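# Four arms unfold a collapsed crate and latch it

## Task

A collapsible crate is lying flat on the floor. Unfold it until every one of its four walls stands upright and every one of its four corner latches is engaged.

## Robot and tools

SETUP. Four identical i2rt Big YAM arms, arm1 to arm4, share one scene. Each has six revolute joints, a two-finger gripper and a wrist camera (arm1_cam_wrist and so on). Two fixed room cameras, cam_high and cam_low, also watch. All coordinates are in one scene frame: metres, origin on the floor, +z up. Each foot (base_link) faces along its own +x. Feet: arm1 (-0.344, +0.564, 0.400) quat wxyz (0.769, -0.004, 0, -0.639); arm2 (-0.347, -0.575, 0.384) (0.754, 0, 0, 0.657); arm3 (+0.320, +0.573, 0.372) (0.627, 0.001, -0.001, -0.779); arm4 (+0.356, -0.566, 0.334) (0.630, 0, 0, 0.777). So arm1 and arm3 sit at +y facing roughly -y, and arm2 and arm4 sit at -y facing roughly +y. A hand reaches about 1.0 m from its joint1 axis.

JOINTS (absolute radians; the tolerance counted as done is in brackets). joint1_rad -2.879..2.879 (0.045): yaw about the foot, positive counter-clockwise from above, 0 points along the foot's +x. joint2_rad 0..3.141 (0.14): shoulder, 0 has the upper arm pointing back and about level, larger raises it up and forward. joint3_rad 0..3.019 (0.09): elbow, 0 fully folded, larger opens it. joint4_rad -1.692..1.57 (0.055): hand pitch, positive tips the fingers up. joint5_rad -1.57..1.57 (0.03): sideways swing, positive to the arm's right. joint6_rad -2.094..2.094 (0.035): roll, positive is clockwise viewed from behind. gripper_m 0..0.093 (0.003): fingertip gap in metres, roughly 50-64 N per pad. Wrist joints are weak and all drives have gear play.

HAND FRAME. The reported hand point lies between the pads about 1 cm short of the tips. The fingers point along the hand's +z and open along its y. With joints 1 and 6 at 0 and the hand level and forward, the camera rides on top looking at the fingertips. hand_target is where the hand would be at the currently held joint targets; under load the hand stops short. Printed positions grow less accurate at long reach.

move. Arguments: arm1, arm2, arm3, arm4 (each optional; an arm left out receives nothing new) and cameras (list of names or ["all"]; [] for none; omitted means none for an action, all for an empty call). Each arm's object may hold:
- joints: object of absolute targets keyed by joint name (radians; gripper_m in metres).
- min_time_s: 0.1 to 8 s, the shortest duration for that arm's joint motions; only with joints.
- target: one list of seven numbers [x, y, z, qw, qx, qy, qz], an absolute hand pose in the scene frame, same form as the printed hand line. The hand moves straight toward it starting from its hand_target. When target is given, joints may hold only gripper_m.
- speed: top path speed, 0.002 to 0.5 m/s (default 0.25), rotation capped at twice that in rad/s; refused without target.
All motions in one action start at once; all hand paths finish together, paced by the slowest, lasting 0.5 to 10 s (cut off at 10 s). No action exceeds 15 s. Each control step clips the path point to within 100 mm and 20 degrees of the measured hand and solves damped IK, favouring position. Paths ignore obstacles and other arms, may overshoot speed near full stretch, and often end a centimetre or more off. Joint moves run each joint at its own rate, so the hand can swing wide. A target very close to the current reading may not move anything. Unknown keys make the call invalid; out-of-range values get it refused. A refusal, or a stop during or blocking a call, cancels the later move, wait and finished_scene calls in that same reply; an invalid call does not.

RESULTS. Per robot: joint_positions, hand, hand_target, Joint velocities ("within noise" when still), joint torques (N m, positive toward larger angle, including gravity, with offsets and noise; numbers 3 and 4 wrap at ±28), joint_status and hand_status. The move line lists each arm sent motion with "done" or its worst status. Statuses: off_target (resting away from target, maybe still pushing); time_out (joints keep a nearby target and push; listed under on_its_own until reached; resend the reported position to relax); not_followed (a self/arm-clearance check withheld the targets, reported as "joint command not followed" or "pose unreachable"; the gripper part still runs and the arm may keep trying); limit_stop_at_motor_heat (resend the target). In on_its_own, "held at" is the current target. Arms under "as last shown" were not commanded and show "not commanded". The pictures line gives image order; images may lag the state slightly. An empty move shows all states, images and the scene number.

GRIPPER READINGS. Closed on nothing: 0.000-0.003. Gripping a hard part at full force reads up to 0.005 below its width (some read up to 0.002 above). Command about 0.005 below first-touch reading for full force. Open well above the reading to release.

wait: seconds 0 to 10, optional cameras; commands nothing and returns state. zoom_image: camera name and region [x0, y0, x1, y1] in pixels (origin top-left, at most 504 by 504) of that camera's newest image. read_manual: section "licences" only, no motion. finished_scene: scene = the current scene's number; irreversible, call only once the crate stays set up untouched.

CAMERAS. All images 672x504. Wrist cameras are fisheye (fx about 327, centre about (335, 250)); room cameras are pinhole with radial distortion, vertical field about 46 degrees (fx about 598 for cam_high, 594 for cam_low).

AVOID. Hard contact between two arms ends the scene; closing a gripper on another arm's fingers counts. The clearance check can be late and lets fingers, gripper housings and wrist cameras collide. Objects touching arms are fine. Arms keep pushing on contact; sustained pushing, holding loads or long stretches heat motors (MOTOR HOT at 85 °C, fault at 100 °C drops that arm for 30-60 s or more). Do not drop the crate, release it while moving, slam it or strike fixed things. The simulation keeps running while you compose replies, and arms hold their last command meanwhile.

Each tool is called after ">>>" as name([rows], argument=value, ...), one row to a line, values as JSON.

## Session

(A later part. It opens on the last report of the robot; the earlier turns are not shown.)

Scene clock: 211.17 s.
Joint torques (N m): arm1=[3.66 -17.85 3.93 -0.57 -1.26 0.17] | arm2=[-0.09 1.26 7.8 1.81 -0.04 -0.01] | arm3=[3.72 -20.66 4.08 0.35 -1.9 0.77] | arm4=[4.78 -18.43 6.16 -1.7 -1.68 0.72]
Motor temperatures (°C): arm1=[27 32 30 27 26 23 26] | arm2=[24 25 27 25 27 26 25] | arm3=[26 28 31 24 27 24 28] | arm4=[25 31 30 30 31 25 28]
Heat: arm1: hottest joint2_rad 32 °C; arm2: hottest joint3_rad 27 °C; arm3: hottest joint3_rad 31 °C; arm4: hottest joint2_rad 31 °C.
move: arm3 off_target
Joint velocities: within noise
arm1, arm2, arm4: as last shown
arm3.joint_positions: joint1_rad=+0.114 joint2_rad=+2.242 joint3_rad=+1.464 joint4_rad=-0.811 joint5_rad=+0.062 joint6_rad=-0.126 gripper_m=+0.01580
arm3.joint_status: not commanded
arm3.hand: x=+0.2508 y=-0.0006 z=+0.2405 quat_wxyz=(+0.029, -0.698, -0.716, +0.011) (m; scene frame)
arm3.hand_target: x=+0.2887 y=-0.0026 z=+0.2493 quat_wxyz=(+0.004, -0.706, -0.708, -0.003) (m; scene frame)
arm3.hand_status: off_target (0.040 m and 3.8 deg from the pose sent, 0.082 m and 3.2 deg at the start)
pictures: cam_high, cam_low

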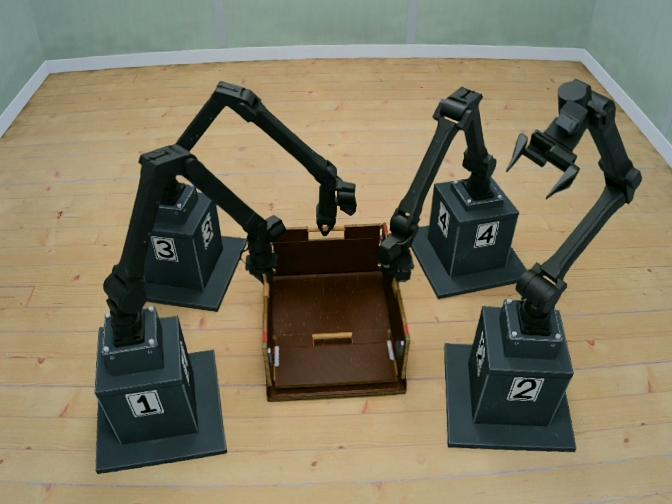

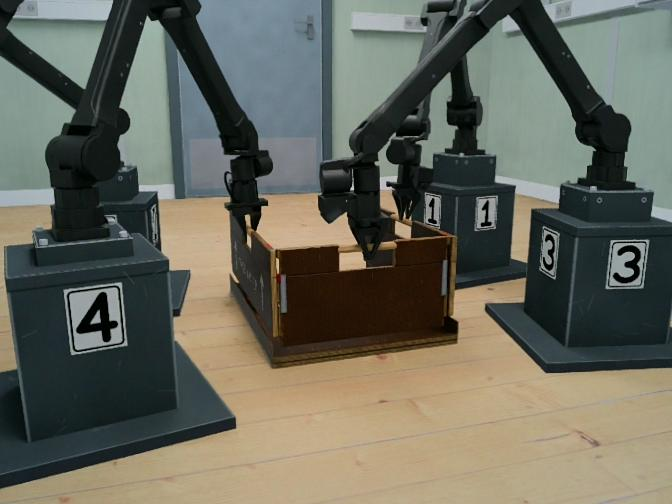

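>>> move(arm3={"target": [0.235, -0.004, 0.248, 0, 0.7071, 0.7071, 0], "speed": 0.08}, cameras=["cam_low", "cam_high"])

>>> zoom_image(camera="cam_low", region=[255, 230, 315, 350])

>>> zoom_image(camera="cam_low", region=[410, 210, 470, 340])

>>> zoom_image(camera="cam_high", region=[360, 210, 420, 270])

Scene clock: 225.77 s.
Joint torques (N m): arm1=[4.01 -17.9 3.97 -0.4 -1.28 0.19] | arm2=[-0.03 1.2 7.82 1.83 -0.03 -0.01] | arm3=[-2.02 -20.01 5.19 0.55 -0.93 0.07] | arm4=[4.78 -18.43 6.15 -1.7 -1.68 0.73]
Motor temperatures (°C): arm1=[27 32 30 27 27 23 26] | arm2=[24 25 27 25 27 26 25] | arm3=[26 27 31 24 30 24 28] | arm4=[25 32 29 30 31 25 28]
Heat: arm1: hottest joint2_rad 32 °C; arm2: hottest joint3_rad 27 °C; arm3: hottest joint3_rad 31 °C; arm4: hottest joint2_rad 32 °C.
move: arm3 off_target
Joint velocities: within noise
arm1, arm4: as last shown
arm2.joint_positions: joint1_rad=+0.742 joint2_rad=+0.634 joint3_rad=+1.438 joint4_rad=-1.211 joint5_rad=-0.133 joint6_rad=-0.320 gripper_m=+0.09396
arm2.joint_status: not commanded
arm2.hand: x=-0.5071 y=-0.3840 z=+0.9710 quat_wxyz=(-0.284, +0.802, -0.229, -0.472) (m; scene frame)
arm2.hand_target: x=-0.5054 y=-0.3866 z=+0.9838 quat_wxyz=(-0.292, +0.795, -0.226, -0.481) (m; scene frame)
arm2.hand_status: not commanded
arm3.joint_positions: joint1_rad=+0.100 joint2_rad=+2.242 joint3_rad=+1.464 joint4_rad=-0.810 joint5_rad=+0.031 joint6_rad=-0.146 gripper_m=+0.01580
arm3.joint_status: not commanded
arm3.hand: x=+0.2481 y=-0.0006 z=+0.2403 quat_wxyz=(+0.016, -0.696, -0.718, +0.002) (m; scene frame)
arm3.hand_target: x=+0.2413 y=-0.0052 z=+0.2479 quat_wxyz=(-0.001, -0.703, -0.711, +0.000) (m; scene frame)
arm3.hand_status: off_target (0.016 m and 2.6 deg from the pose sent, 0.018 m and 3.8 deg at the start)
pictures: cam_high, cam_low

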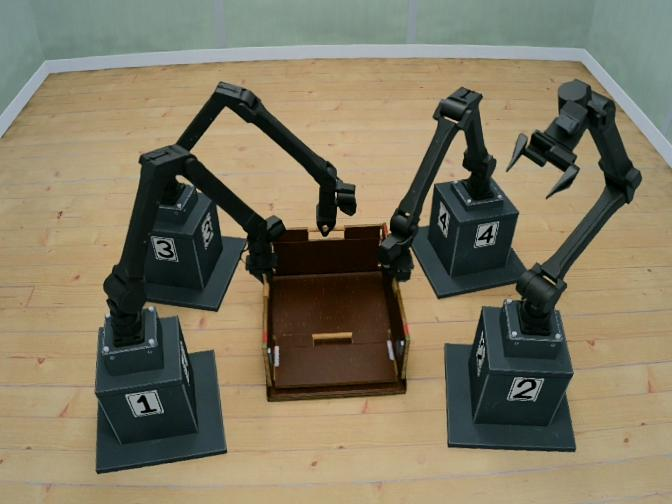

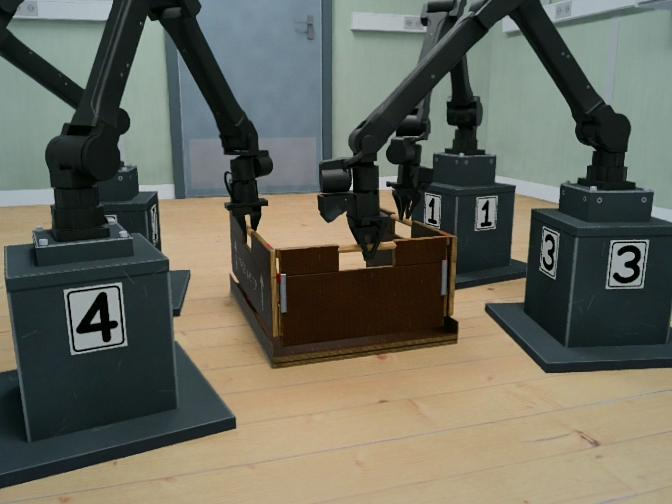

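Scaled by 4.200 from the camera's 672x504 image, which has a finer 960x720 frame.

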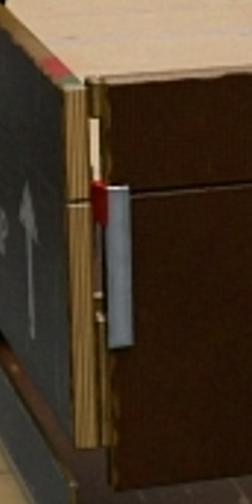

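Scaled by 3.877 from the camera's 672x504 image, which has a finer 960x720 frame.

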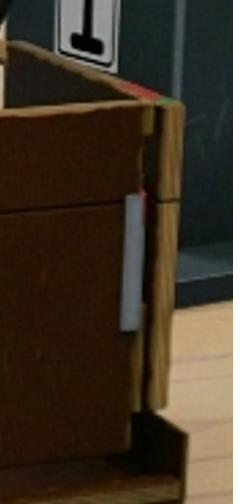

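Scaled by 8.400 from the camera's 672x504 image, which has a finer 960x720 frame.

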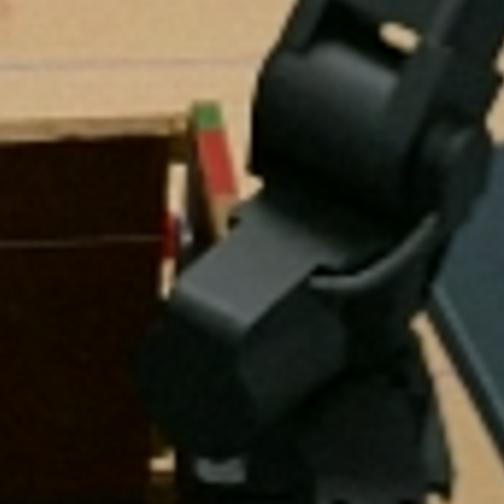

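>>> move(arm3={"target": [0.208, -0.005, 0.246, 0, 0.7071, 0.7071, 0], "speed": 0.08})

Scene clock: 227.73 s.
Joint torques (N m): arm1=[3.14 -18.32 3.86 -0.42 -1.29 0.22] | arm2=[-0.09 1.26 7.83 1.81 -0.04 -0.01] | arm3=[-5.6 -18.96 6.45 0.2 0.13 -0.11] | arm4=[4.78 -18.43 6.13 -1.7 -1.68 0.72]
Motor temperatures (°C): arm1=[27 32 30 27 27 23 26] | arm2=[24 25 27 25 27 26 25] | arm3=[26 27 30 24 29 24 28] | arm4=[25 32 29 30 31 25 28]
Heat: arm1: hottest joint2_rad 32 °C; arm2: hottest joint3_rad 27 °C; arm3: hottest joint3_rad 30 °C; arm4: hottest joint2_rad 32 °C.
move: arm3 off_target
Joint velocities: within noise
arm1.joint_positions: joint1_rad=+0.560 joint2_rad=+2.093 joint3_rad=+1.065 joint4_rad=-0.496 joint5_rad=+0.027 joint6_rad=-0.794 gripper_m=+0.01576
arm1.joint_status: not commanded
arm1.hand: x=-0.0243 y=+0.2084 z=+0.2504 quat_wxyz=(-0.004, -0.016, -0.999, +0.029) (m; scene frame)
arm1.hand_target: x=-0.0150 y=+0.2373 z=+0.2416 quat_wxyz=(+0.001, +0.000, -1.000, +0.000) (m; scene frame)
arm1.hand_status: not commanded
arm2, arm4: as last shown
arm3.joint_positions: joint1_rad=+0.088 joint2_rad=+2.242 joint3_rad=+1.463 joint4_rad=-0.808 joint5_rad=-0.006 joint6_rad=-0.162 gripper_m=+0.01580
arm3.joint_status: not commanded
arm3.hand: x=+0.2475 y=-0.0001 z=+0.2398 quat_wxyz=(+0.001, -0.695, -0.719, -0.009) (m; scene frame)
arm3.hand_target: x=+0.2103 y=-0.0037 z=+0.2456 quat_wxyz=(-0.003, -0.711, -0.704, -0.002) (m; scene frame)
arm3.hand_status: off_target (0.040 m and 2.2 deg from the pose sent, 0.041 m and 2.6 deg at the start)
pictures: none

>>> move(arm3={"target": [0.243, -0.004, 0.247, 0, 0.7071, 0.7071, 0], "speed": 0.08}, cameras=["arm1_cam_wrist", "arm3_cam_wrist", "arm4_cam_wrist"])

>>> zoom_image(camera="arm4_cam_wrist", region=[540, 130, 672, 400])

>>> zoom_image(camera="arm3_cam_wrist", region=[440, 200, 672, 450])

Scene clock: 233.70 s.
Joint torques (N m): arm1=[3.43 -18.08 3.96 -0.59 -1.32 0.2] | arm2=[-0.09 1.26 7.82 1.83 -0.04 -0.01] | arm3=[-1.55 -19.84 5.12 0.49 0.19 0.23] | arm4=[4.78 -18.43 6.15 -1.72 -1.68 0.72]
Motor temperatures (°C): arm1=[27 32 30 27 27 23 27] | arm2=[24 25 27 25 27 26 25] | arm3=[26 27 30 24 29 24 28] | arm4=[25 32 29 30 31 25 28]
Heat: arm1: hottest joint2_rad 32 °C; arm2: hottest joint3_rad 27 °C; arm3: hottest joint3_rad 30 °C; arm4: hottest joint2_rad 32 °C.
move: arm3 off_target
Joint velocities: within noise
arm1, arm2, arm4: as last shown
arm3.joint_positions: joint1_rad=+0.092 joint2_rad=+2.242 joint3_rad=+1.463 joint4_rad=-0.808 joint5_rad=+0.008 joint6_rad=-0.155 gripper_m=+0.01580
arm3.joint_status: not commanded
arm3.hand: x=+0.2478 y=-0.0001 z=+0.2398 quat_wxyz=(+0.007, -0.696, -0.718, -0.005) (m; scene frame)
arm3.hand_target: x=+0.2416 y=-0.0038 z=+0.2469 quat_wxyz=(+0.003, -0.704, -0.710, +0.002) (m; scene frame)
arm3.hand_status: off_target (0.009 m and 2.1 deg from the pose sent, 0.009 m and 2.2 deg at the start)
pictures: arm1_cam_wrist, arm3_cam_wrist, arm4_cam_wrist

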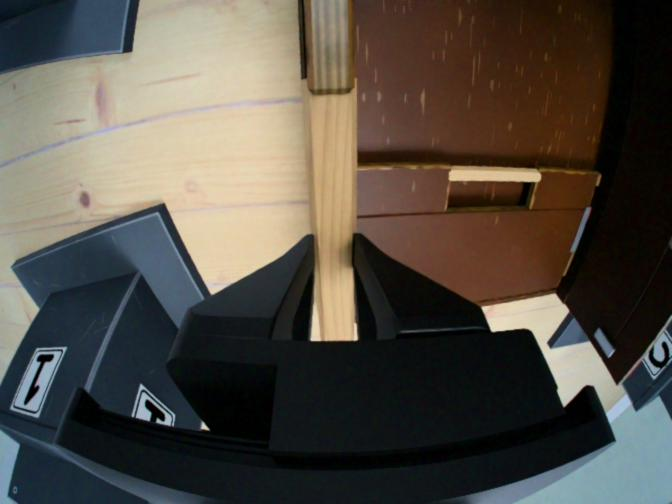

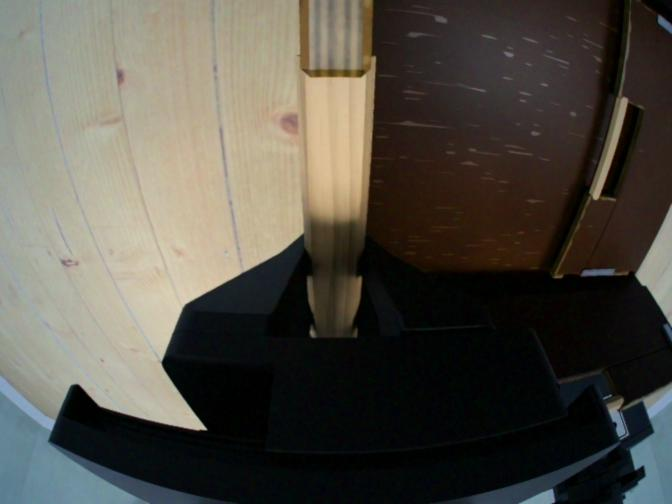

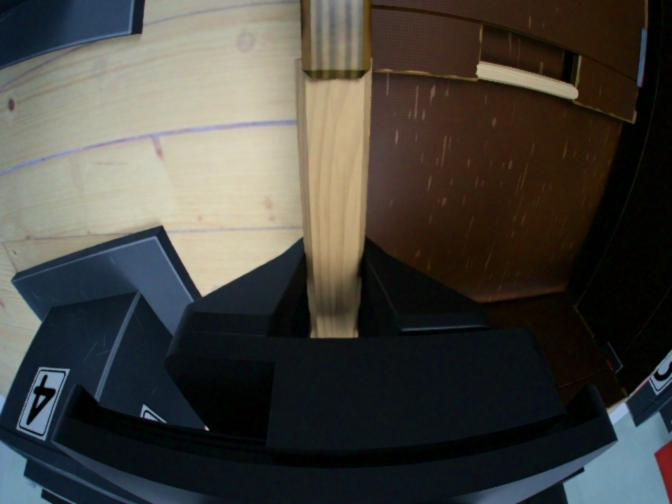

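Scaled by 1.867 from the camera's 672x504 image, which has a finer 960x720 frame.

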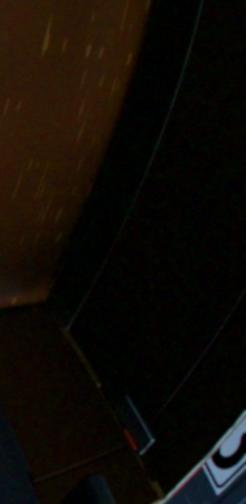

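Scaled by 2.016 from the camera's 672x504 image, which has a finer 960x720 frame.

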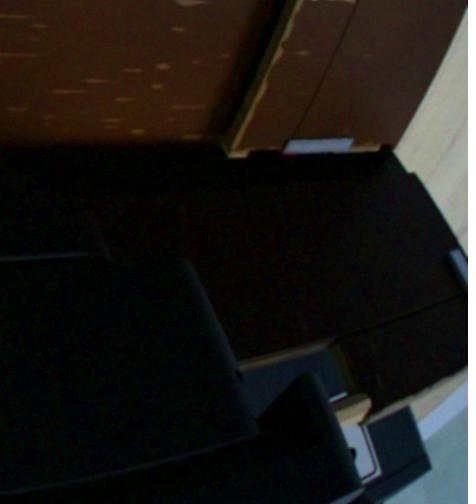

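>>> move(arm2={"target": [-0.068, 0.0, 0.28, 0, -0.7071, 0.7071, 0], "speed": 0.35, "joints": {"gripper_m": 0.045}}, cameras=["arm2_cam_wrist", "cam_high"])

Scene clock: 245.07 s.
Joint torques (N m): arm1=[3.84 -17.96 4.07 -0.47 -1.31 0.22] | arm2=[-0.67 -23.36 8.4 -0.1 0.09 0.06] | arm3=[-0.91 -20.07 5.15 0.39 0.2 0.2] | arm4=[4.78 -18.43 6.15 -1.7 -1.67 0.73]
Motor temperatures (°C): arm1=[27 32 30 27 27 23 27] | arm2=[24 25 27 25 27 26 25] | arm3=[26 28 30 24 28 24 28] | arm4=[25 32 29 30 32 25 28]
Heat: arm1: hottest joint2_rad 32 °C; arm2: hottest joint3_rad 27 °C; arm3: hottest joint3_rad 30 °C; arm4: hottest joint2_rad 32 °C.
move: arm2 off_target
Joint velocities: within noise
arm1, arm3, arm4: as last shown
arm2.joint_positions: joint1_rad=-0.312 joint2_rad=+2.308 joint3_rad=+1.645 joint4_rad=-0.955 joint5_rad=-0.007 joint6_rad=-0.463 gripper_m=+0.04513
arm2.joint_status: all done
arm2.hand: x=-0.0804 y=-0.0193 z=+0.2671 quat_wxyz=(+0.023, +0.712, -0.702, +0.004) (m; scene frame)
arm2.hand_target: x=-0.0707 y=-0.0066 z=+0.2779 quat_wxyz=(+0.009, +0.708, -0.706, +0.001) (m; scene frame)
arm2.hand_status: off_target (0.026 m and 2.8 deg from the pose sent, 0.904 m and 86.3 deg at the start)
pictures: arm2_cam_wrist, cam_high

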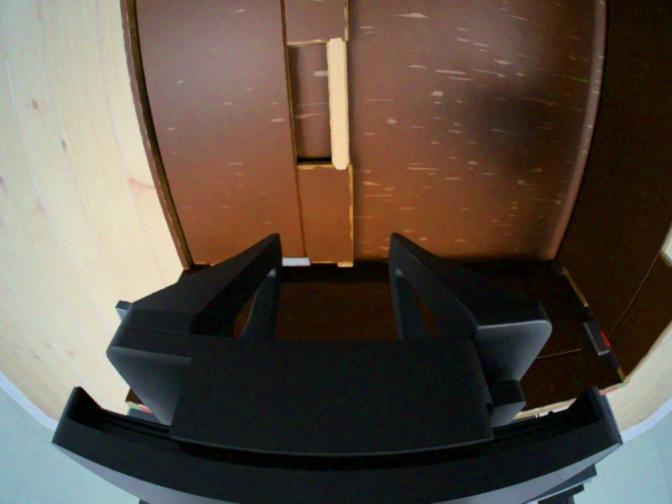

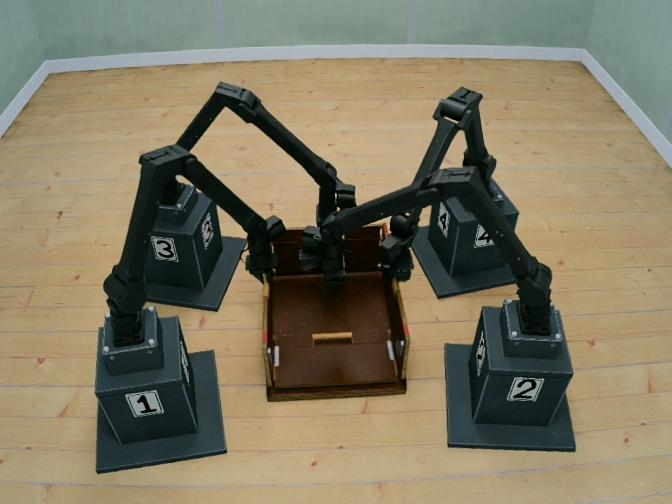

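>>> zoom_image(camera="arm2_cam_wrist", region=[540, 240, 660, 400])

Scaled by 3.150 from the camera's 672x504 image, which has a finer 960x720 frame.

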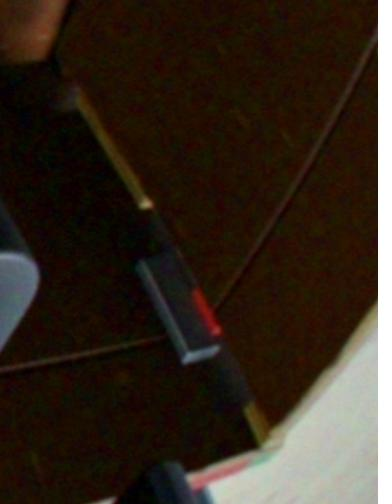

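>>> move(arm2={"target": [-0.0725, 0.002, 0.122, 0, -0.7071, 0.7071, 0], "speed": 0.25, "joints": {"gripper_m": 0.042}}, cameras=["arm2_cam_wrist"])

Scene clock: 251.63 s.
Joint torques (N m): arm1=[3.08 -17.85 3.85 -0.49 -1.28 0.19] | arm2=[0.32 -25.11 7.06 0.58 0.08 0.06] | arm3=[-1.73 -19.84 5.07 0.55 0.22 0.18] | arm4=[4.78 -18.43 6.15 -1.69 -1.68 0.73]
Motor temperatures (°C): arm1=[27 32 30 27 27 23 27] | arm2=[24 26 27 25 27 26 25] | arm3=[26 28 30 24 27 23 28] | arm4=[25 32 29 30 32 25 28]
Heat: arm1: hottest joint2_rad 32 °C; arm2: hottest joint3_rad 27 °C; arm3: hottest joint3_rad 30 °C; arm4: hottest joint2_rad 32 °C.
move: arm2 off_target
Joint velocities: within noise
arm1, arm3: as last shown
arm2.joint_positions: joint1_rad=-0.310 joint2_rad=+2.602 joint3_rad=+1.728 joint4_rad=-0.746 joint5_rad=-0.004 joint6_rad=-0.452 gripper_m=+0.04213
arm2.joint_status: all done
arm2.hand: x=-0.0814 y=-0.0207 z=+0.1106 quat_wxyz=(+0.024, +0.709, -0.705, +0.006) (m; scene frame)
arm2.hand_target: x=-0.0742 y=+0.0006 z=+0.1228 quat_wxyz=(+0.000, +0.708, -0.706, +0.000) (m; scene frame)
arm2.hand_status: off_target (0.027 m and 2.8 deg from the pose sent, 0.147 m and 2.8 deg at the start)
arm4.joint_positions: joint1_rad=+0.620 joint2_rad=+2.052 joint3_rad=+1.182 joint4_rad=-0.666 joint5_rad=+0.048 joint6_rad=-0.762 gripper_m=+0.01578
arm4.joint_status: not commanded
arm4.hand: x=-0.0156 y=-0.2131 z=+0.2300 quat_wxyz=(-0.030, +1.000, +0.009, +0.003) (m; scene frame)
arm4.hand_target: x=-0.0260 y=-0.2409 z=+0.2319 quat_wxyz=(-0.001, +1.000, +0.001, +0.001) (m; scene frame)
arm4.hand_status: not commanded
pictures: arm2_cam_wrist

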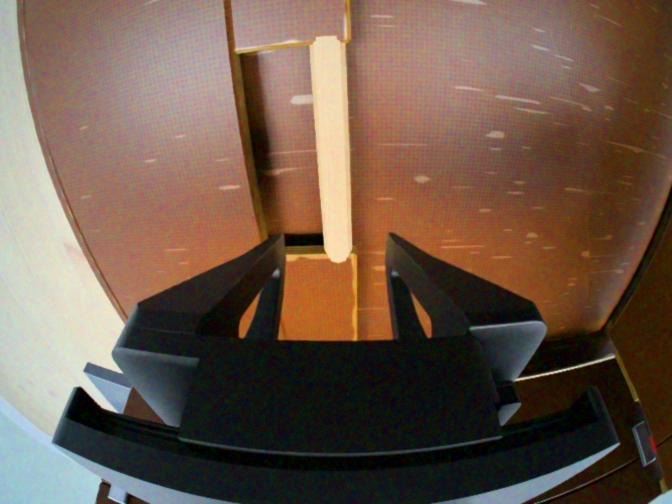

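>>> move(arm2={"target": [-0.0743, 0.002, 0.052, 0, -0.7071, 0.7071, 0], "speed": 0.15, "joints": {"gripper_m": 0.040}}, cameras=["arm2_cam_wrist"])

Scene clock: 255.33 s.
Joint torques (N m): arm1=[3.43 -17.49 3.92 -0.43 -1.26 0.18] | arm2=[0.5 -24.88 6.61 0.58 0.08 0.06] | arm3=[-1.49 -20.13 4.98 0.46 0.2 0.22] | arm4=[4.84 -18.43 6.15 -1.7 -1.68 0.72]
Motor temperatures (°C): arm1=[27 32 30 27 27 23 27] | arm2=[24 26 27 25 27 26 24] | arm3=[26 28 30 24 27 23 28] | arm4=[25 32 29 30 32 25 28]
Heat: arm1: hottest joint2_rad 32 °C; arm2: hottest joint3_rad 27 °C; arm3: hottest joint3_rad 30 °C; arm4: hottest joint2_rad 32 °C.
move: arm2 off_target
Joint velocities: within noise
arm1, arm3, arm4: as last shown
arm2.joint_positions: joint1_rad=-0.310 joint2_rad=+2.753 joint3_rad=+1.825 joint4_rad=-0.688 joint5_rad=-0.004 joint6_rad=-0.452 gripper_m=+0.04013
arm2.joint_status: all done
arm2.hand: x=-0.0808 y=-0.0194 z=+0.0423 quat_wxyz=(+0.021, +0.709, -0.705, +0.006) (m; scene frame)
arm2.hand_target: x=-0.0747 y=+0.0013 z=+0.0522 quat_wxyz=(+0.000, +0.708, -0.706, +0.000) (m; scene frame)
arm2.hand_status: off_target (0.024 m and 2.6 deg from the pose sent, 0.063 m and 2.8 deg at the start)
pictures: arm2_cam_wrist

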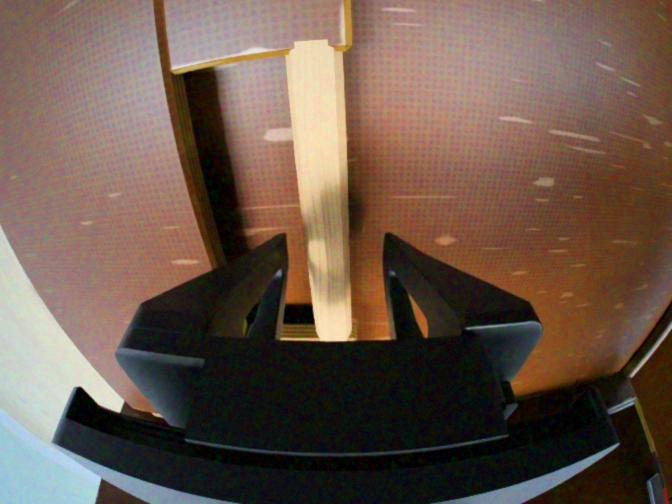

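>>> move(arm2={"target": [-0.0785, 0.002, 0.030, 0, -0.7071, 0.7071, 0], "speed": 0.1}, cameras=["arm2_cam_wrist"])

Scene clock: 257.83 s.
Joint torques (N m): arm1=[3.72 -18.2 3.82 -0.46 -1.3 0.22] | arm2=[0.79 -24.18 6.75 0.64 0.09 0.08] | arm3=[-1.44 -19.84 5.14 0.43 0.17 0.22] | arm4=[4.78 -18.43 6.15 -1.7 -1.68 0.72]
Motor temperatures (°C): arm1=[27 32 30 27 27 23 27] | arm2=[24 26 27 25 27 26 24] | arm3=[26 28 30 24 27 23 28] | arm4=[25 32 29 30 32 25 28]
Heat: arm1: hottest joint2_rad 32 °C; arm2: hottest joint3_rad 27 °C; arm3: hottest joint3_rad 30 °C; arm4: hottest joint2_rad 32 °C.
move: arm2 off_target
Joint velocities: within noise
arm1, arm3, arm4: as last shown
arm2.joint_positions: joint1_rad=-0.310 joint2_rad=+2.788 joint3_rad=+1.854 joint4_rad=-0.673 joint5_rad=-0.002 joint6_rad=-0.446 gripper_m=+0.04013
arm2.joint_status: not commanded
arm2.hand: x=-0.0792 y=-0.0168 z=+0.0275 quat_wxyz=(+0.017, +0.707, -0.707, +0.005) (m; scene frame)
arm2.hand_target: x=-0.0765 y=+0.0002 z=+0.0302 quat_wxyz=(+0.000, +0.707, -0.707, +0.000) (m; scene frame)
arm2.hand_status: off_target (0.019 m and 2.0 deg from the pose sent, 0.025 m and 2.6 deg at the start)
pictures: arm2_cam_wrist

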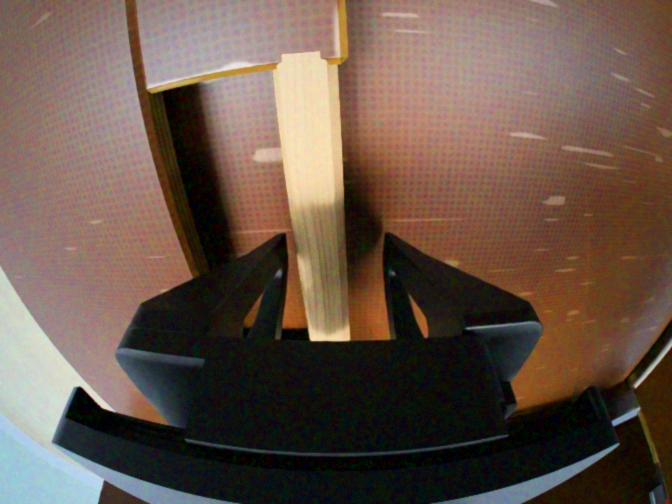

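>>> move(arm2={"target": [-0.0815, 0.002, 0.018, 0, -0.7071, 0.7071, 0], "speed": 0.1}, cameras=["arm2_cam_wrist"])

Scene clock: 260.20 s.
Joint torques (N m): arm1=[3.72 -18.14 3.88 -0.62 -1.26 0.23] | arm2=[0.91 -23.53 6.6 0.69 0 0.09] | arm3=[-1.49 -19.78 5 0.4 0.17 0.22] | arm4=[4.78 -18.43 6.15 -1.69 -1.68 0.72]
Motor temperatures (°C): arm1=[27 32 30 27 27 23 27] | arm2=[24 26 27 25 27 26 24] | arm3=[26 28 30 24 27 23 28] | arm4=[25 32 29 30 32 25 28]
Heat: arm1: hottest joint2_rad 32 °C; arm2: hottest joint3_rad 27 °C; arm3: hottest joint3_rad 30 °C; arm4: hottest joint2_rad 32 °C.
move: arm2 off_target
Joint velocities: within noise
arm1, arm3, arm4: as last shown
arm2.joint_positions: joint1_rad=-0.292 joint2_rad=+2.808 joint3_rad=+1.872 joint4_rad=-0.663 joint5_rad=-0.002 joint6_rad=-0.438 gripper_m=+0.04013
arm2.joint_status: not commanded
arm2.hand: x=-0.0884 y=-0.0095 z=+0.0195 quat_wxyz=(+0.013, +0.711, -0.703, +0.004) (m; scene frame)
arm2.hand_target: x=-0.0877 y=+0.0045 z=+0.0183 quat_wxyz=(+0.000, +0.711, -0.704, -0.001) (m; scene frame)
arm2.hand_status: off_target (0.014 m and 1.7 deg from the pose sent, 0.021 m and 2.0 deg at the start)
pictures: arm2_cam_wrist

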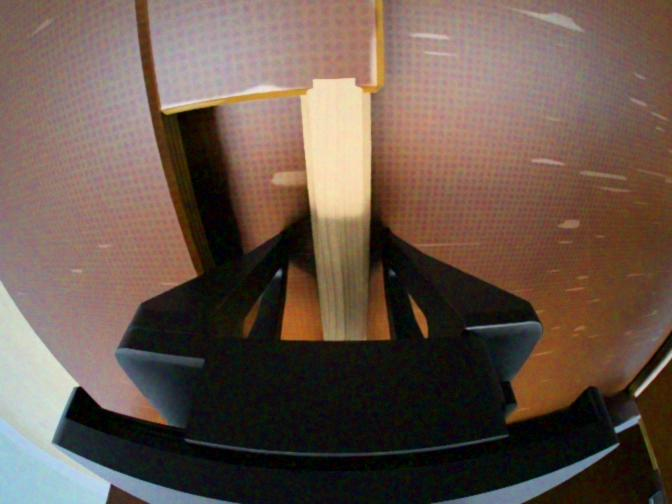

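>>> move(arm2={"joints": {"gripper_m": 0.011}})

Scene clock: 261.60 s.
Joint torques (N m): arm1=[4.01 -18.32 3.79 -0.39 -1.34 0.17] | arm2=[0.56 -23.88 6.48 0.55 -0.25 0.34] | arm3=[-1.38 -20.01 5.22 0.47 0.18 0.24] | arm4=[4.84 -18.43 6.16 -1.7 -1.68 0.72]
Motor temperatures (°C): arm1=[27 32 30 27 27 23 27] | arm2=[24 26 27 25 27 26 25] | arm3=[26 28 30 24 27 23 28] | arm4=[25 32 29 30 32 25 28]
Heat: arm1: hottest joint2_rad 32 °C; arm2: hottest joint3_rad 27 °C; arm3: hottest joint3_rad 30 °C; arm4: hottest joint2_rad 32 °C.
move: arm2 off_target
Joint velocities: within noise
arm1, arm3, arm4: as last shown
arm2.joint_positions: joint1_rad=-0.295 joint2_rad=+2.809 joint3_rad=+1.875 joint4_rad=-0.660 joint5_rad=+0.004 joint6_rad=-0.463 gripper_m=+0.01717
arm2.joint_status: gripper_m off_target (ended at +0.01719, target +0.01100)
arm2.hand: x=-0.0850 y=-0.0092 z=+0.0193 quat_wxyz=(+0.010, +0.718, -0.696, +0.006) (m; scene frame)
arm2.hand_target: x=-0.0852 y=+0.0034 z=+0.0181 quat_wxyz=(+0.000, +0.709, -0.705, +0.000) (m; scene frame)
arm2.hand_status: not commanded
pictures: none

>>> move(arm2={"target": [-0.0885, 0.0025, 0.108, 0, -0.7071, 0.7071, 0], "speed": 0.14})

>>> move(arm2={"target": [-0.108, 0.0015, 0.163, 0, -0.7071, 0.7071, 0], "speed": 0.15}, cameras=["arm2_cam_wrist"])

Scene clock: 266.07 s.
Joint torques (N m): arm1=[3.66 -18.14 3.82 -0.42 -1.29 0.17] | arm2=[0.38 -29.92 3.96 -0.88 -0.73 0.45] | arm3=[-1.44 -20.48 5.2 0.42 0.18 0.25] | arm4=[4.78 -18.43 6.15 -1.7 -1.68 0.72]
Motor temperatures (°C): arm1=[27 32 30 27 27 23 27] | arm2=[24 27 27 25 27 26 25] | arm3=[26 28 30 24 27 23 28] | arm4=[25 32 29 30 32 25 28]
Heat: arm1: hottest joint2_rad 32 °C; arm2: hottest joint2_rad 27 °C; arm3: hottest joint3_rad 30 °C; arm4: hottest joint2_rad 32 °C.
move: arm2 off_target
Joint velocities: within noise
arm1.joint_positions: joint1_rad=+0.560 joint2_rad=+2.093 joint3_rad=+1.065 joint4_rad=-0.496 joint5_rad=+0.027 joint6_rad=-0.794 gripper_m=+0.01576
arm1.joint_status: not commanded
arm1.hand: x=-0.0243 y=+0.2084 z=+0.2504 quat_wxyz=(-0.004, -0.016, -0.999, +0.029) (m; scene frame)
arm1.hand_target: x=-0.0150 y=+0.2373 z=+0.2416 quat_wxyz=(+0.001, +0.000, -1.000, +0.000) (m; scene frame)
arm1.hand_status: not commanded
arm2.joint_positions: joint1_rad=-0.286 joint2_rad=+2.687 joint3_rad=+1.771 joint4_rad=-0.670 joint5_rad=+0.016 joint6_rad=-0.463 gripper_m=+0.01706
arm2.joint_status: not commanded
arm2.hand: x=-0.0892 y=-0.0098 z=+0.0696 quat_wxyz=(+0.004, +0.721, -0.692, +0.010) (m; scene frame)
arm2.hand_target: x=-0.0888 y=+0.0061 z=+0.1066 quat_wxyz=(-0.005, +0.708, -0.706, -0.002) (m; scene frame)
arm2.hand_status: off_target (0.040 m and 2.7 deg from the pose sent, 0.090 m and 2.3 deg at the start)
arm3, arm4: as last shown
pictures: none

Scene clock: 267.10 s.
Joint torques (N m): arm1=[3.31 -18.14 3.82 -0.29 -1.31 0.19] | arm2=[0.15 -29.98 4.1 -1.21 -0.64 0.52] | arm3=[-0.79 -19.55 5.05 0.35 0.22 0.23] | arm4=[4.84 -18.43 6.16 -1.7 -1.68 0.72]
Motor temperatures (°C): arm1=[27 32 30 27 27 23 27] | arm2=[24 27 27 25 27 26 25] | arm3=[26 28 30 24 27 23 28] | arm4=[25 32 29 30 32 25 29]
Heat: arm1: hottest joint2_rad 32 °C; arm2: hottest joint2_rad 27 °C; arm3: hottest joint3_rad 30 °C; arm4: hottest joint2_rad 32 °C.
move: arm2 off_target
Joint velocities: within noise
arm1, arm4: as last shown
arm2.joint_positions: joint1_rad=-0.258 joint2_rad=+2.567 joint3_rad=+1.680 joint4_rad=-0.706 joint5_rad=+0.014 joint6_rad=-0.440 gripper_m=+0.01666
arm2.joint_status: not commanded
arm2.hand: x=-0.1084 y=-0.0105 z=+0.1199 quat_wxyz=(+0.007, +0.723, -0.691, +0.011) (m; scene frame)
arm2.hand_target: x=-0.1079 y=+0.0020 z=+0.1606 quat_wxyz=(+0.000, +0.708, -0.707, +0.000) (m; scene frame)
arm2.hand_status: off_target (0.045 m and 3.0 deg from the pose sent, 0.096 m and 2.7 deg at the start)
arm3.joint_positions: joint1_rad=+0.092 joint2_rad=+2.242 joint3_rad=+1.463 joint4_rad=-0.808 joint5_rad=+0.008 joint6_rad=-0.155 gripper_m=+0.01580
arm3.joint_status: not commanded
arm3.hand: x=+0.2478 y=-0.0001 z=+0.2398 quat_wxyz=(+0.007, -0.696, -0.718, -0.005) (m; scene frame)
arm3.hand_target: x=+0.2416 y=-0.0038 z=+0.2469 quat_wxyz=(+0.003, -0.704, -0.710, +0.002) (m; scene frame)
arm3.hand_status: not commanded
pictures: arm2_cam_wrist

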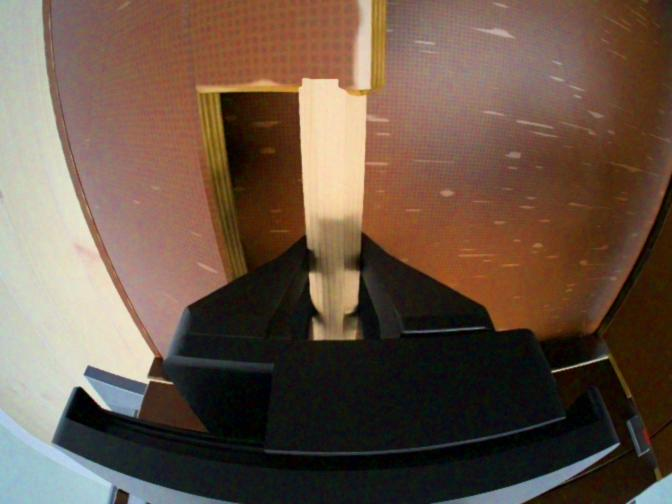

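Continue the arc.

>>> move(arm2={"target": [-0.162, 0.0, 0.215, 0, -0.7071, 0.7071, 0], "speed": 0.15})

>>> move(arm2={"target": [-0.224, -0.002, 0.244, 0, -0.7071, 0.7071, 0], "speed": 0.12}, cameras=["arm2_cam_wrist", "cam_high"])

Scene clock: 272.47 s.
Joint torques (N m): arm1=[3.84 -17.49 4.07 -0.49 -1.29 0.17] | arm2=[0.67 -28.92 4.29 -1.18 -1.04 0.64] | arm3=[-1.2 -20.01 5.09 0.46 0.16 0.17] | arm4=[4.78 -18.43 6.15 -1.7 -1.68 0.73]
Motor temperatures (°C): arm1=[27 32 30 27 27 23 27] | arm2=[24 28 27 25 27 26 25] | arm3=[26 28 30 24 27 23 28] | arm4=[25 32 29 30 33 25 29]
Heat: arm1: hottest joint2_rad 32 °C; arm2: hottest joint2_rad 28 °C; arm3: hottest joint3_rad 30 °C; arm4: hottest joint5_rad 33 °C.
move: arm2 off_target
Joint velocities: within noise
arm1, arm3, arm4: as last shown
arm2.joint_positions: joint1_rad=-0.192 joint2_rad=+2.429 joint3_rad=+1.568 joint4_rad=-0.732 joint5_rad=+0.024 joint6_rad=-0.371 gripper_m=+0.01666
arm2.joint_status: not commanded
arm2.hand: x=-0.1499 y=-0.0120 z=+0.1737 quat_wxyz=(+0.005, +0.722, -0.692, +0.016) (m; scene frame)
arm2.hand_target: x=-0.1561 y=-0.0012 z=+0.2124 quat_wxyz=(+0.000, +0.705, -0.710, +0.000) (m; scene frame)
arm2.hand_status: off_target (0.045 m and 3.1 deg from the pose sent, 0.110 m and 3.0 deg at the start)
pictures: none

Scene clock: 273.70 s.
Joint torques (N m): arm1=[3.25 -17.73 3.89 -0.35 -1.31 0.23] | arm2=[1.08 -26.64 4.96 -0.47 -0.87 0.64] | arm3=[-0.97 -19.9 5.15 0.5 0.19 0.21] | arm4=[4.84 -18.43 6.15 -1.69 -1.68 0.72]
Motor temperatures (°C): arm1=[27 32 30 27 27 23 27] | arm2=[24 28 27 25 27 26 25] | arm3=[26 28 30 24 27 23 28] | arm4=[25 32 29 30 33 25 29]
Heat: arm1: hottest joint2_rad 32 °C; arm2: hottest joint2_rad 28 °C; arm3: hottest joint3_rad 30 °C; arm4: hottest joint5_rad 33 °C.
move: arm2 off_target
Joint velocities: within noise
arm1, arm3: as last shown
arm2.joint_positions: joint1_rad=-0.089 joint2_rad=+2.321 joint3_rad=+1.481 joint4_rad=-0.765 joint5_rad=+0.021 joint6_rad=-0.271 gripper_m=+0.01622
arm2.joint_status: not commanded
arm2.hand: x=-0.2138 y=-0.0144 z=+0.2131 quat_wxyz=(+0.009, +0.723, -0.691, +0.018) (m; scene frame)
arm2.hand_target: x=-0.2224 y=-0.0017 z=+0.2433 quat_wxyz=(+0.000, +0.707, -0.707, +0.000) (m; scene frame)
arm2.hand_status: off_target (0.035 m and 3.5 deg from the pose sent, 0.103 m and 3.1 deg at the start)
arm4.joint_positions: joint1_rad=+0.620 joint2_rad=+2.052 joint3_rad=+1.182 joint4_rad=-0.666 joint5_rad=+0.048 joint6_rad=-0.762 gripper_m=+0.01578
arm4.joint_status: not commanded
arm4.hand: x=-0.0156 y=-0.2131 z=+0.2300 quat_wxyz=(-0.030, +1.000, +0.009, +0.003) (m; scene frame)
arm4.hand_target: x=-0.0260 y=-0.2409 z=+0.2319 quat_wxyz=(-0.001, +1.000, +0.001, +0.001) (m; scene frame)
arm4.hand_status: not commanded
pictures: arm2_cam_wrist, cam_high

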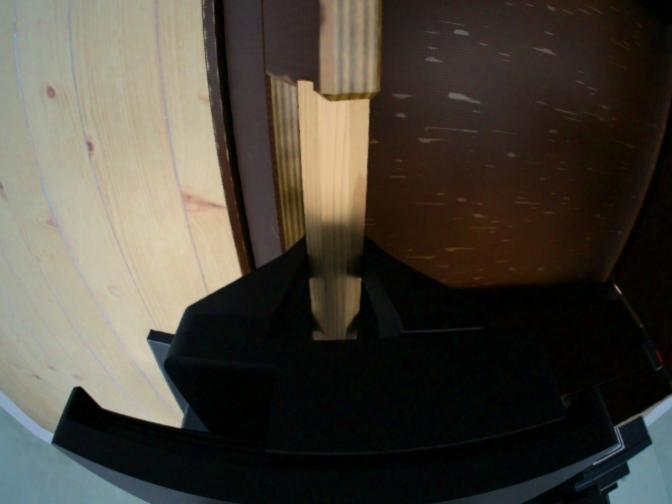

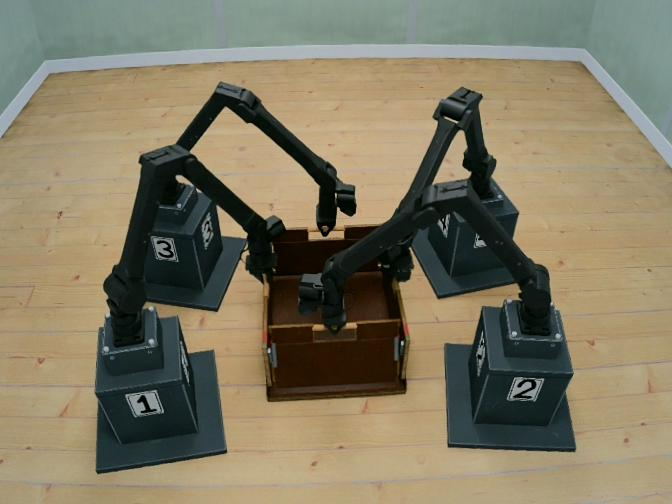

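>>> move(arm2={"target": [-0.285, -0.003, 0.252, 0, -0.7071, 0.7071, 0], "speed": 0.1})

>>> move(arm2={"target": [-0.316, -0.003, 0.252, 0, -0.7071, 0.7071, 0], "speed": 0.08}, cameras=["arm2_cam_wrist", "cam_high"])

>>> zoom_image(camera="cam_high", region=[240, 290, 430, 410])

Scene clock: 276.50 s.
Joint torques (N m): arm1=[3.19 -17.9 3.85 -0.27 -1.32 0.2] | arm2=[3.66 -25.88 4.79 -0.21 -1.64 0.91] | arm3=[-0.91 -20.07 5.04 0.38 0.22 0.21] | arm4=[4.78 -18.43 6.15 -1.7 -1.68 0.72]
Motor temperatures (°C): arm1=[27 32 30 27 27 23 27] | arm2=[24 28 27 25 27 26 25] | arm3=[26 28 30 24 27 23 28] | arm4=[25 32 29 30 33 25 29]
Heat: arm1: hottest joint2_rad 32 °C; arm2: hottest joint2_rad 28 °C; arm3: hottest joint3_rad 30 °C; arm4: hottest joint5_rad 33 °C.
move: arm2 off_target
Joint velocities: within noise
arm1, arm3, arm4: as last shown
arm2.joint_positions: joint1_rad=-0.016 joint2_rad=+2.283 joint3_rad=+1.441 joint4_rad=-0.765 joint5_rad=+0.037 joint6_rad=-0.193 gripper_m=+0.01621
arm2.joint_status: not commanded
arm2.hand: x=-0.2540 y=-0.0164 z=+0.2244 quat_wxyz=(+0.003, +0.721, -0.692, +0.026) (m; scene frame)
arm2.hand_target: x=-0.2836 y=-0.0035 z=+0.2504 quat_wxyz=(+0.001, +0.708, -0.706, +0.001) (m; scene frame)
arm2.hand_status: off_target (0.044 m and 3.8 deg from the pose sent, 0.082 m and 3.5 deg at the start)
pictures: none

Scene clock: 277.50 s.
Joint torques (N m): arm1=[3.84 -18.2 3.89 -0.27 -1.28 0.22] | arm2=[6.07 -25.58 4.6 -0.05 -2.24 1.14] | arm3=[-1.38 -20.25 4.98 0.53 0.16 0.2] | arm4=[4.78 -18.43 6.15 -1.7 -1.68 0.72]
Motor temperatures (°C): arm1=[27 32 30 27 27 23 27] | arm2=[24 28 27 25 28 26 25] | arm3=[26 28 30 24 27 23 28] | arm4=[25 32 29 30 33 25 29]
Heat: arm1: hottest joint2_rad 32 °C; arm2: hottest joint2_rad 28 °C; arm3: hottest joint3_rad 30 °C; arm4: hottest joint5_rad 33 °C.
move: arm2 off_target
Joint velocities: within noise
arm1, arm3, arm4: as last shown
arm2.joint_positions: joint1_rad=+0.012 joint2_rad=+2.274 joint3_rad=+1.432 joint4_rad=-0.766 joint5_rad=+0.051 joint6_rad=-0.163 gripper_m=+0.01621
arm2.joint_status: not commanded
arm2.hand: x=-0.2674 y=-0.0170 z=+0.2273 quat_wxyz=(-0.001, +0.721, -0.692, +0.032) (m; scene frame)
arm2.hand_target: x=-0.3148 y=-0.0045 z=+0.2511 quat_wxyz=(+0.002, +0.709, -0.705, +0.001) (m; scene frame)
arm2.hand_status: off_target (0.056 m and 4.3 deg from the pose sent, 0.069 m and 3.8 deg at the start)
pictures: arm2_cam_wrist, cam_high

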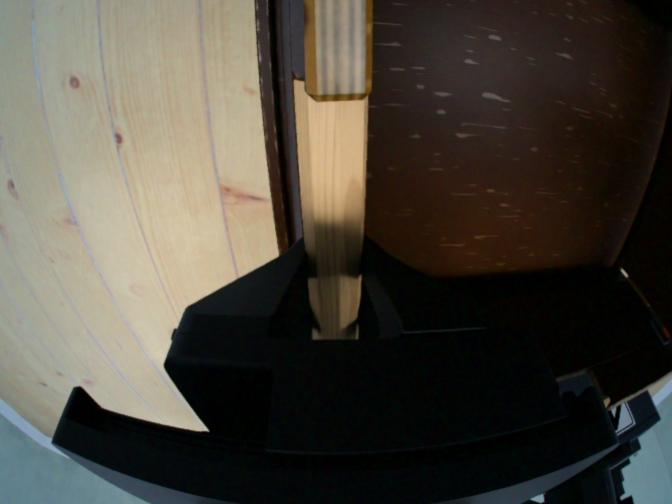

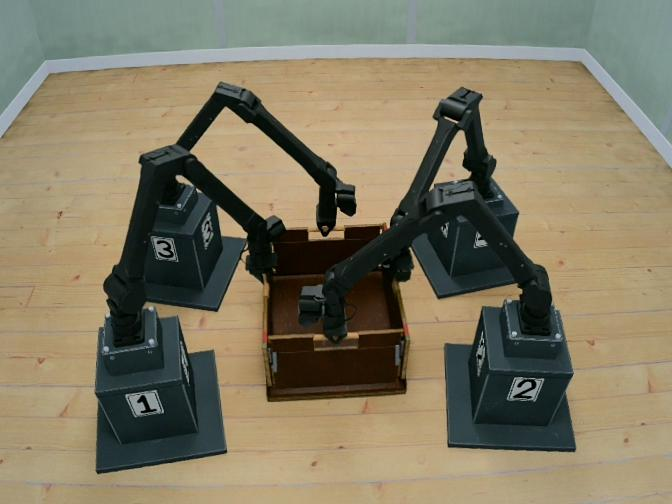

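Scaled by 2.653 from the camera's 672x504 image, which has a finer 960x720 frame.

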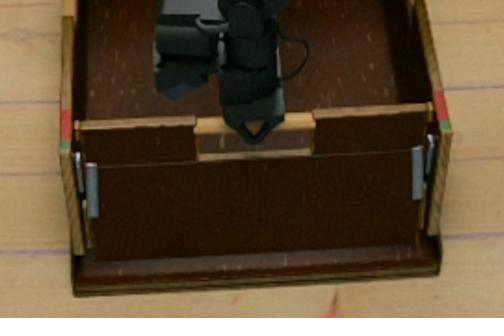

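>>> move(arm2={"target": [-0.346, -0.004, 0.250, 0, -0.7071, 0.7071, 0], "speed": 0.06}, cameras=["cam_high"])

>>> zoom_image(camera="cam_high", region=[240, 290, 430, 410])

Scene clock: 279.40 s.
Joint torques (N m): arm1=[3.37 -17.61 3.74 -0.46 -1.32 0.19] | arm2=[5.6 -24.88 4.82 0.17 -2.64 1.09] | arm3=[-1.2 -19.78 5.04 0.57 0.14 0.2] | arm4=[4.84 -18.43 6.15 -1.7 -1.68 0.72]
Motor temperatures (°C): arm1=[27 32 30 27 27 23 27] | arm2=[24 28 27 25 28 26 25] | arm3=[26 28 30 24 27 23 29] | arm4=[25 32 29 30 33 25 29]
Heat: arm1: hottest joint2_rad 32 °C; arm2: hottest joint2_rad 28 °C; arm3: hottest joint3_rad 30 °C; arm4: hottest joint5_rad 33 °C.
move: arm2 off_target
Joint velocities: within noise
arm1, arm4: as last shown
arm2.joint_positions: joint1_rad=+0.069 joint2_rad=+2.269 joint3_rad=+1.423 joint4_rad=-0.771 joint5_rad=+0.060 joint6_rad=-0.107 gripper_m=+0.01624
arm2.joint_status: not commanded
arm2.hand: x=-0.2979 y=-0.0182 z=+0.2276 quat_wxyz=(-0.002, +0.721, -0.692, +0.038) (m; scene frame)
arm2.hand_target: x=-0.3442 y=-0.0066 z=+0.2484 quat_wxyz=(+0.004, +0.709, -0.705, +0.003) (m; scene frame)
arm2.hand_status: off_target (0.055 m and 5.0 deg from the pose sent, 0.083 m and 4.3 deg at the start)
arm3.joint_positions: joint1_rad=+0.092 joint2_rad=+2.242 joint3_rad=+1.463 joint4_rad=-0.807 joint5_rad=+0.009 joint6_rad=-0.155 gripper_m=+0.01580
arm3.joint_status: not commanded
arm3.hand: x=+0.2474 y=-0.0004 z=+0.2398 quat_wxyz=(+0.007, -0.696, -0.718, -0.004) (m; scene frame)
arm3.hand_target: x=+0.2415 y=-0.0042 z=+0.2469 quat_wxyz=(+0.002, -0.704, -0.710, +0.003) (m; scene frame)
arm3.hand_status: not commanded
pictures: cam_high

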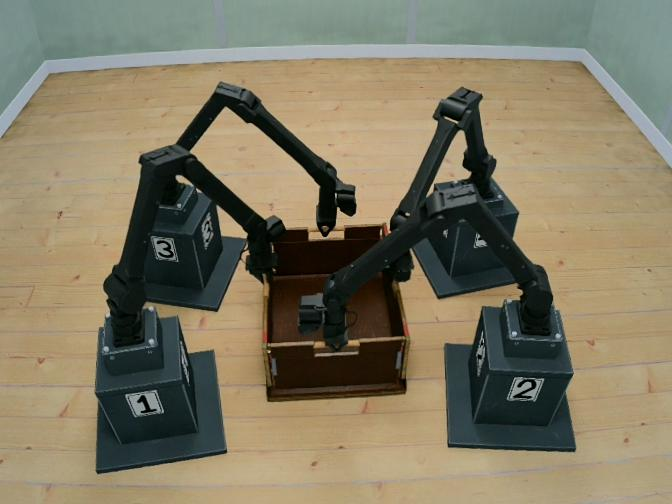

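Scaled by 2.653 from the camera's 672x504 image, which has a finer 960x720 frame.

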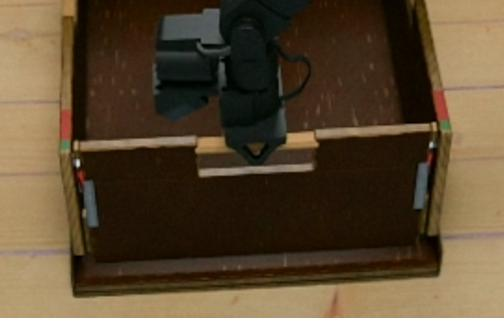

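>>> move(arm2={"target": [-0.366, -0.005, 0.248, 0, -0.7071, 0.7071, 0], "speed": 0.06}, cameras=["cam_high", "cam_low"])

>>> zoom_image(camera="cam_high", region=[250, 330, 310, 400])

>>> zoom_image(camera="cam_high", region=[370, 320, 430, 400])

Scene clock: 282.57 s.
Joint torques (N m): arm1=[3.49 -18.32 4.01 -0.35 -1.32 0.19] | arm2=[8.41 -24.88 4.46 0.4 -2.69 1.39] | arm3=[-1.32 -20.07 5.18 0.55 0.15 0.21] | arm4=[4.78 -18.43 6.15 -1.7 -1.68 0.72]
Motor temperatures (°C): arm1=[27 32 30 27 27 23 27] | arm2=[24 28 27 25 29 26 25] | arm3=[26 28 30 24 27 23 29] | arm4=[25 32 29 30 33 25 29]
Heat: arm1: hottest joint2_rad 32 °C; arm2: hottest joint5_rad 29 °C; arm3: hottest joint3_rad 30 °C; arm4: hottest joint5_rad 33 °C.
move: arm2 off_target
Joint velocities: within noise
arm1, arm3, arm4: as last shown
arm2.joint_positions: joint1_rad=+0.069 joint2_rad=+2.268 joint3_rad=+1.421 joint4_rad=-0.769 joint5_rad=+0.060 joint6_rad=-0.102 gripper_m=+0.01627
arm2.joint_status: not commanded
arm2.hand: x=-0.2979 y=-0.0182 z=+0.2281 quat_wxyz=(-0.003, +0.719, -0.694, +0.038) (m; scene frame)
arm2.hand_target: x=-0.3623 y=-0.0081 z=+0.2472 quat_wxyz=(+0.004, +0.709, -0.705, +0.002) (m; scene frame)
arm2.hand_status: off_target (0.072 m and 4.8 deg from the pose sent, 0.072 m and 5.0 deg at the start)
pictures: cam_high, cam_low

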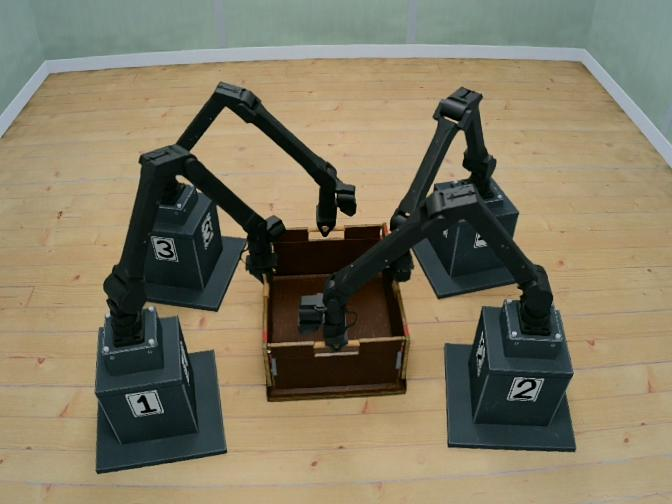

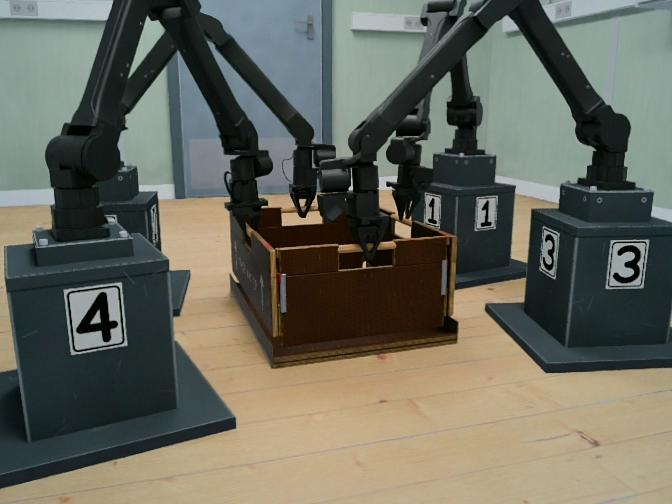

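Scaled by 7.200 from the camera's 672x504 image, which has a finer 960x720 frame.

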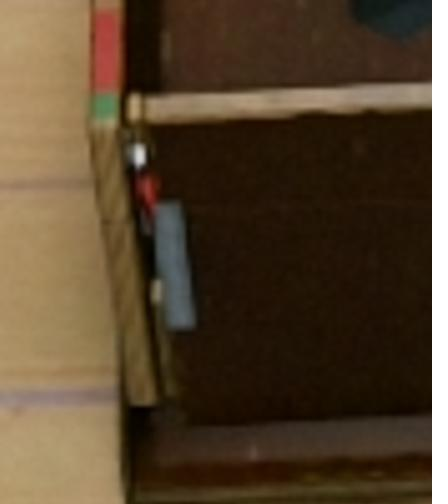

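Scaled by 6.300 from the camera's 672x504 image, which has a finer 960x720 frame.

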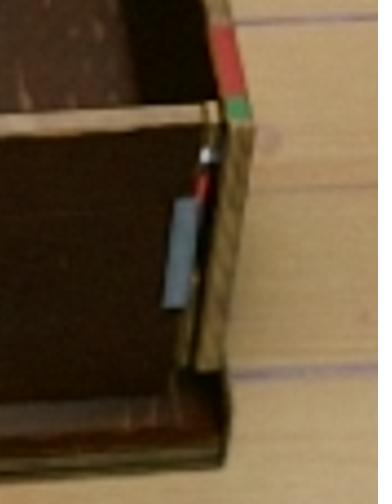

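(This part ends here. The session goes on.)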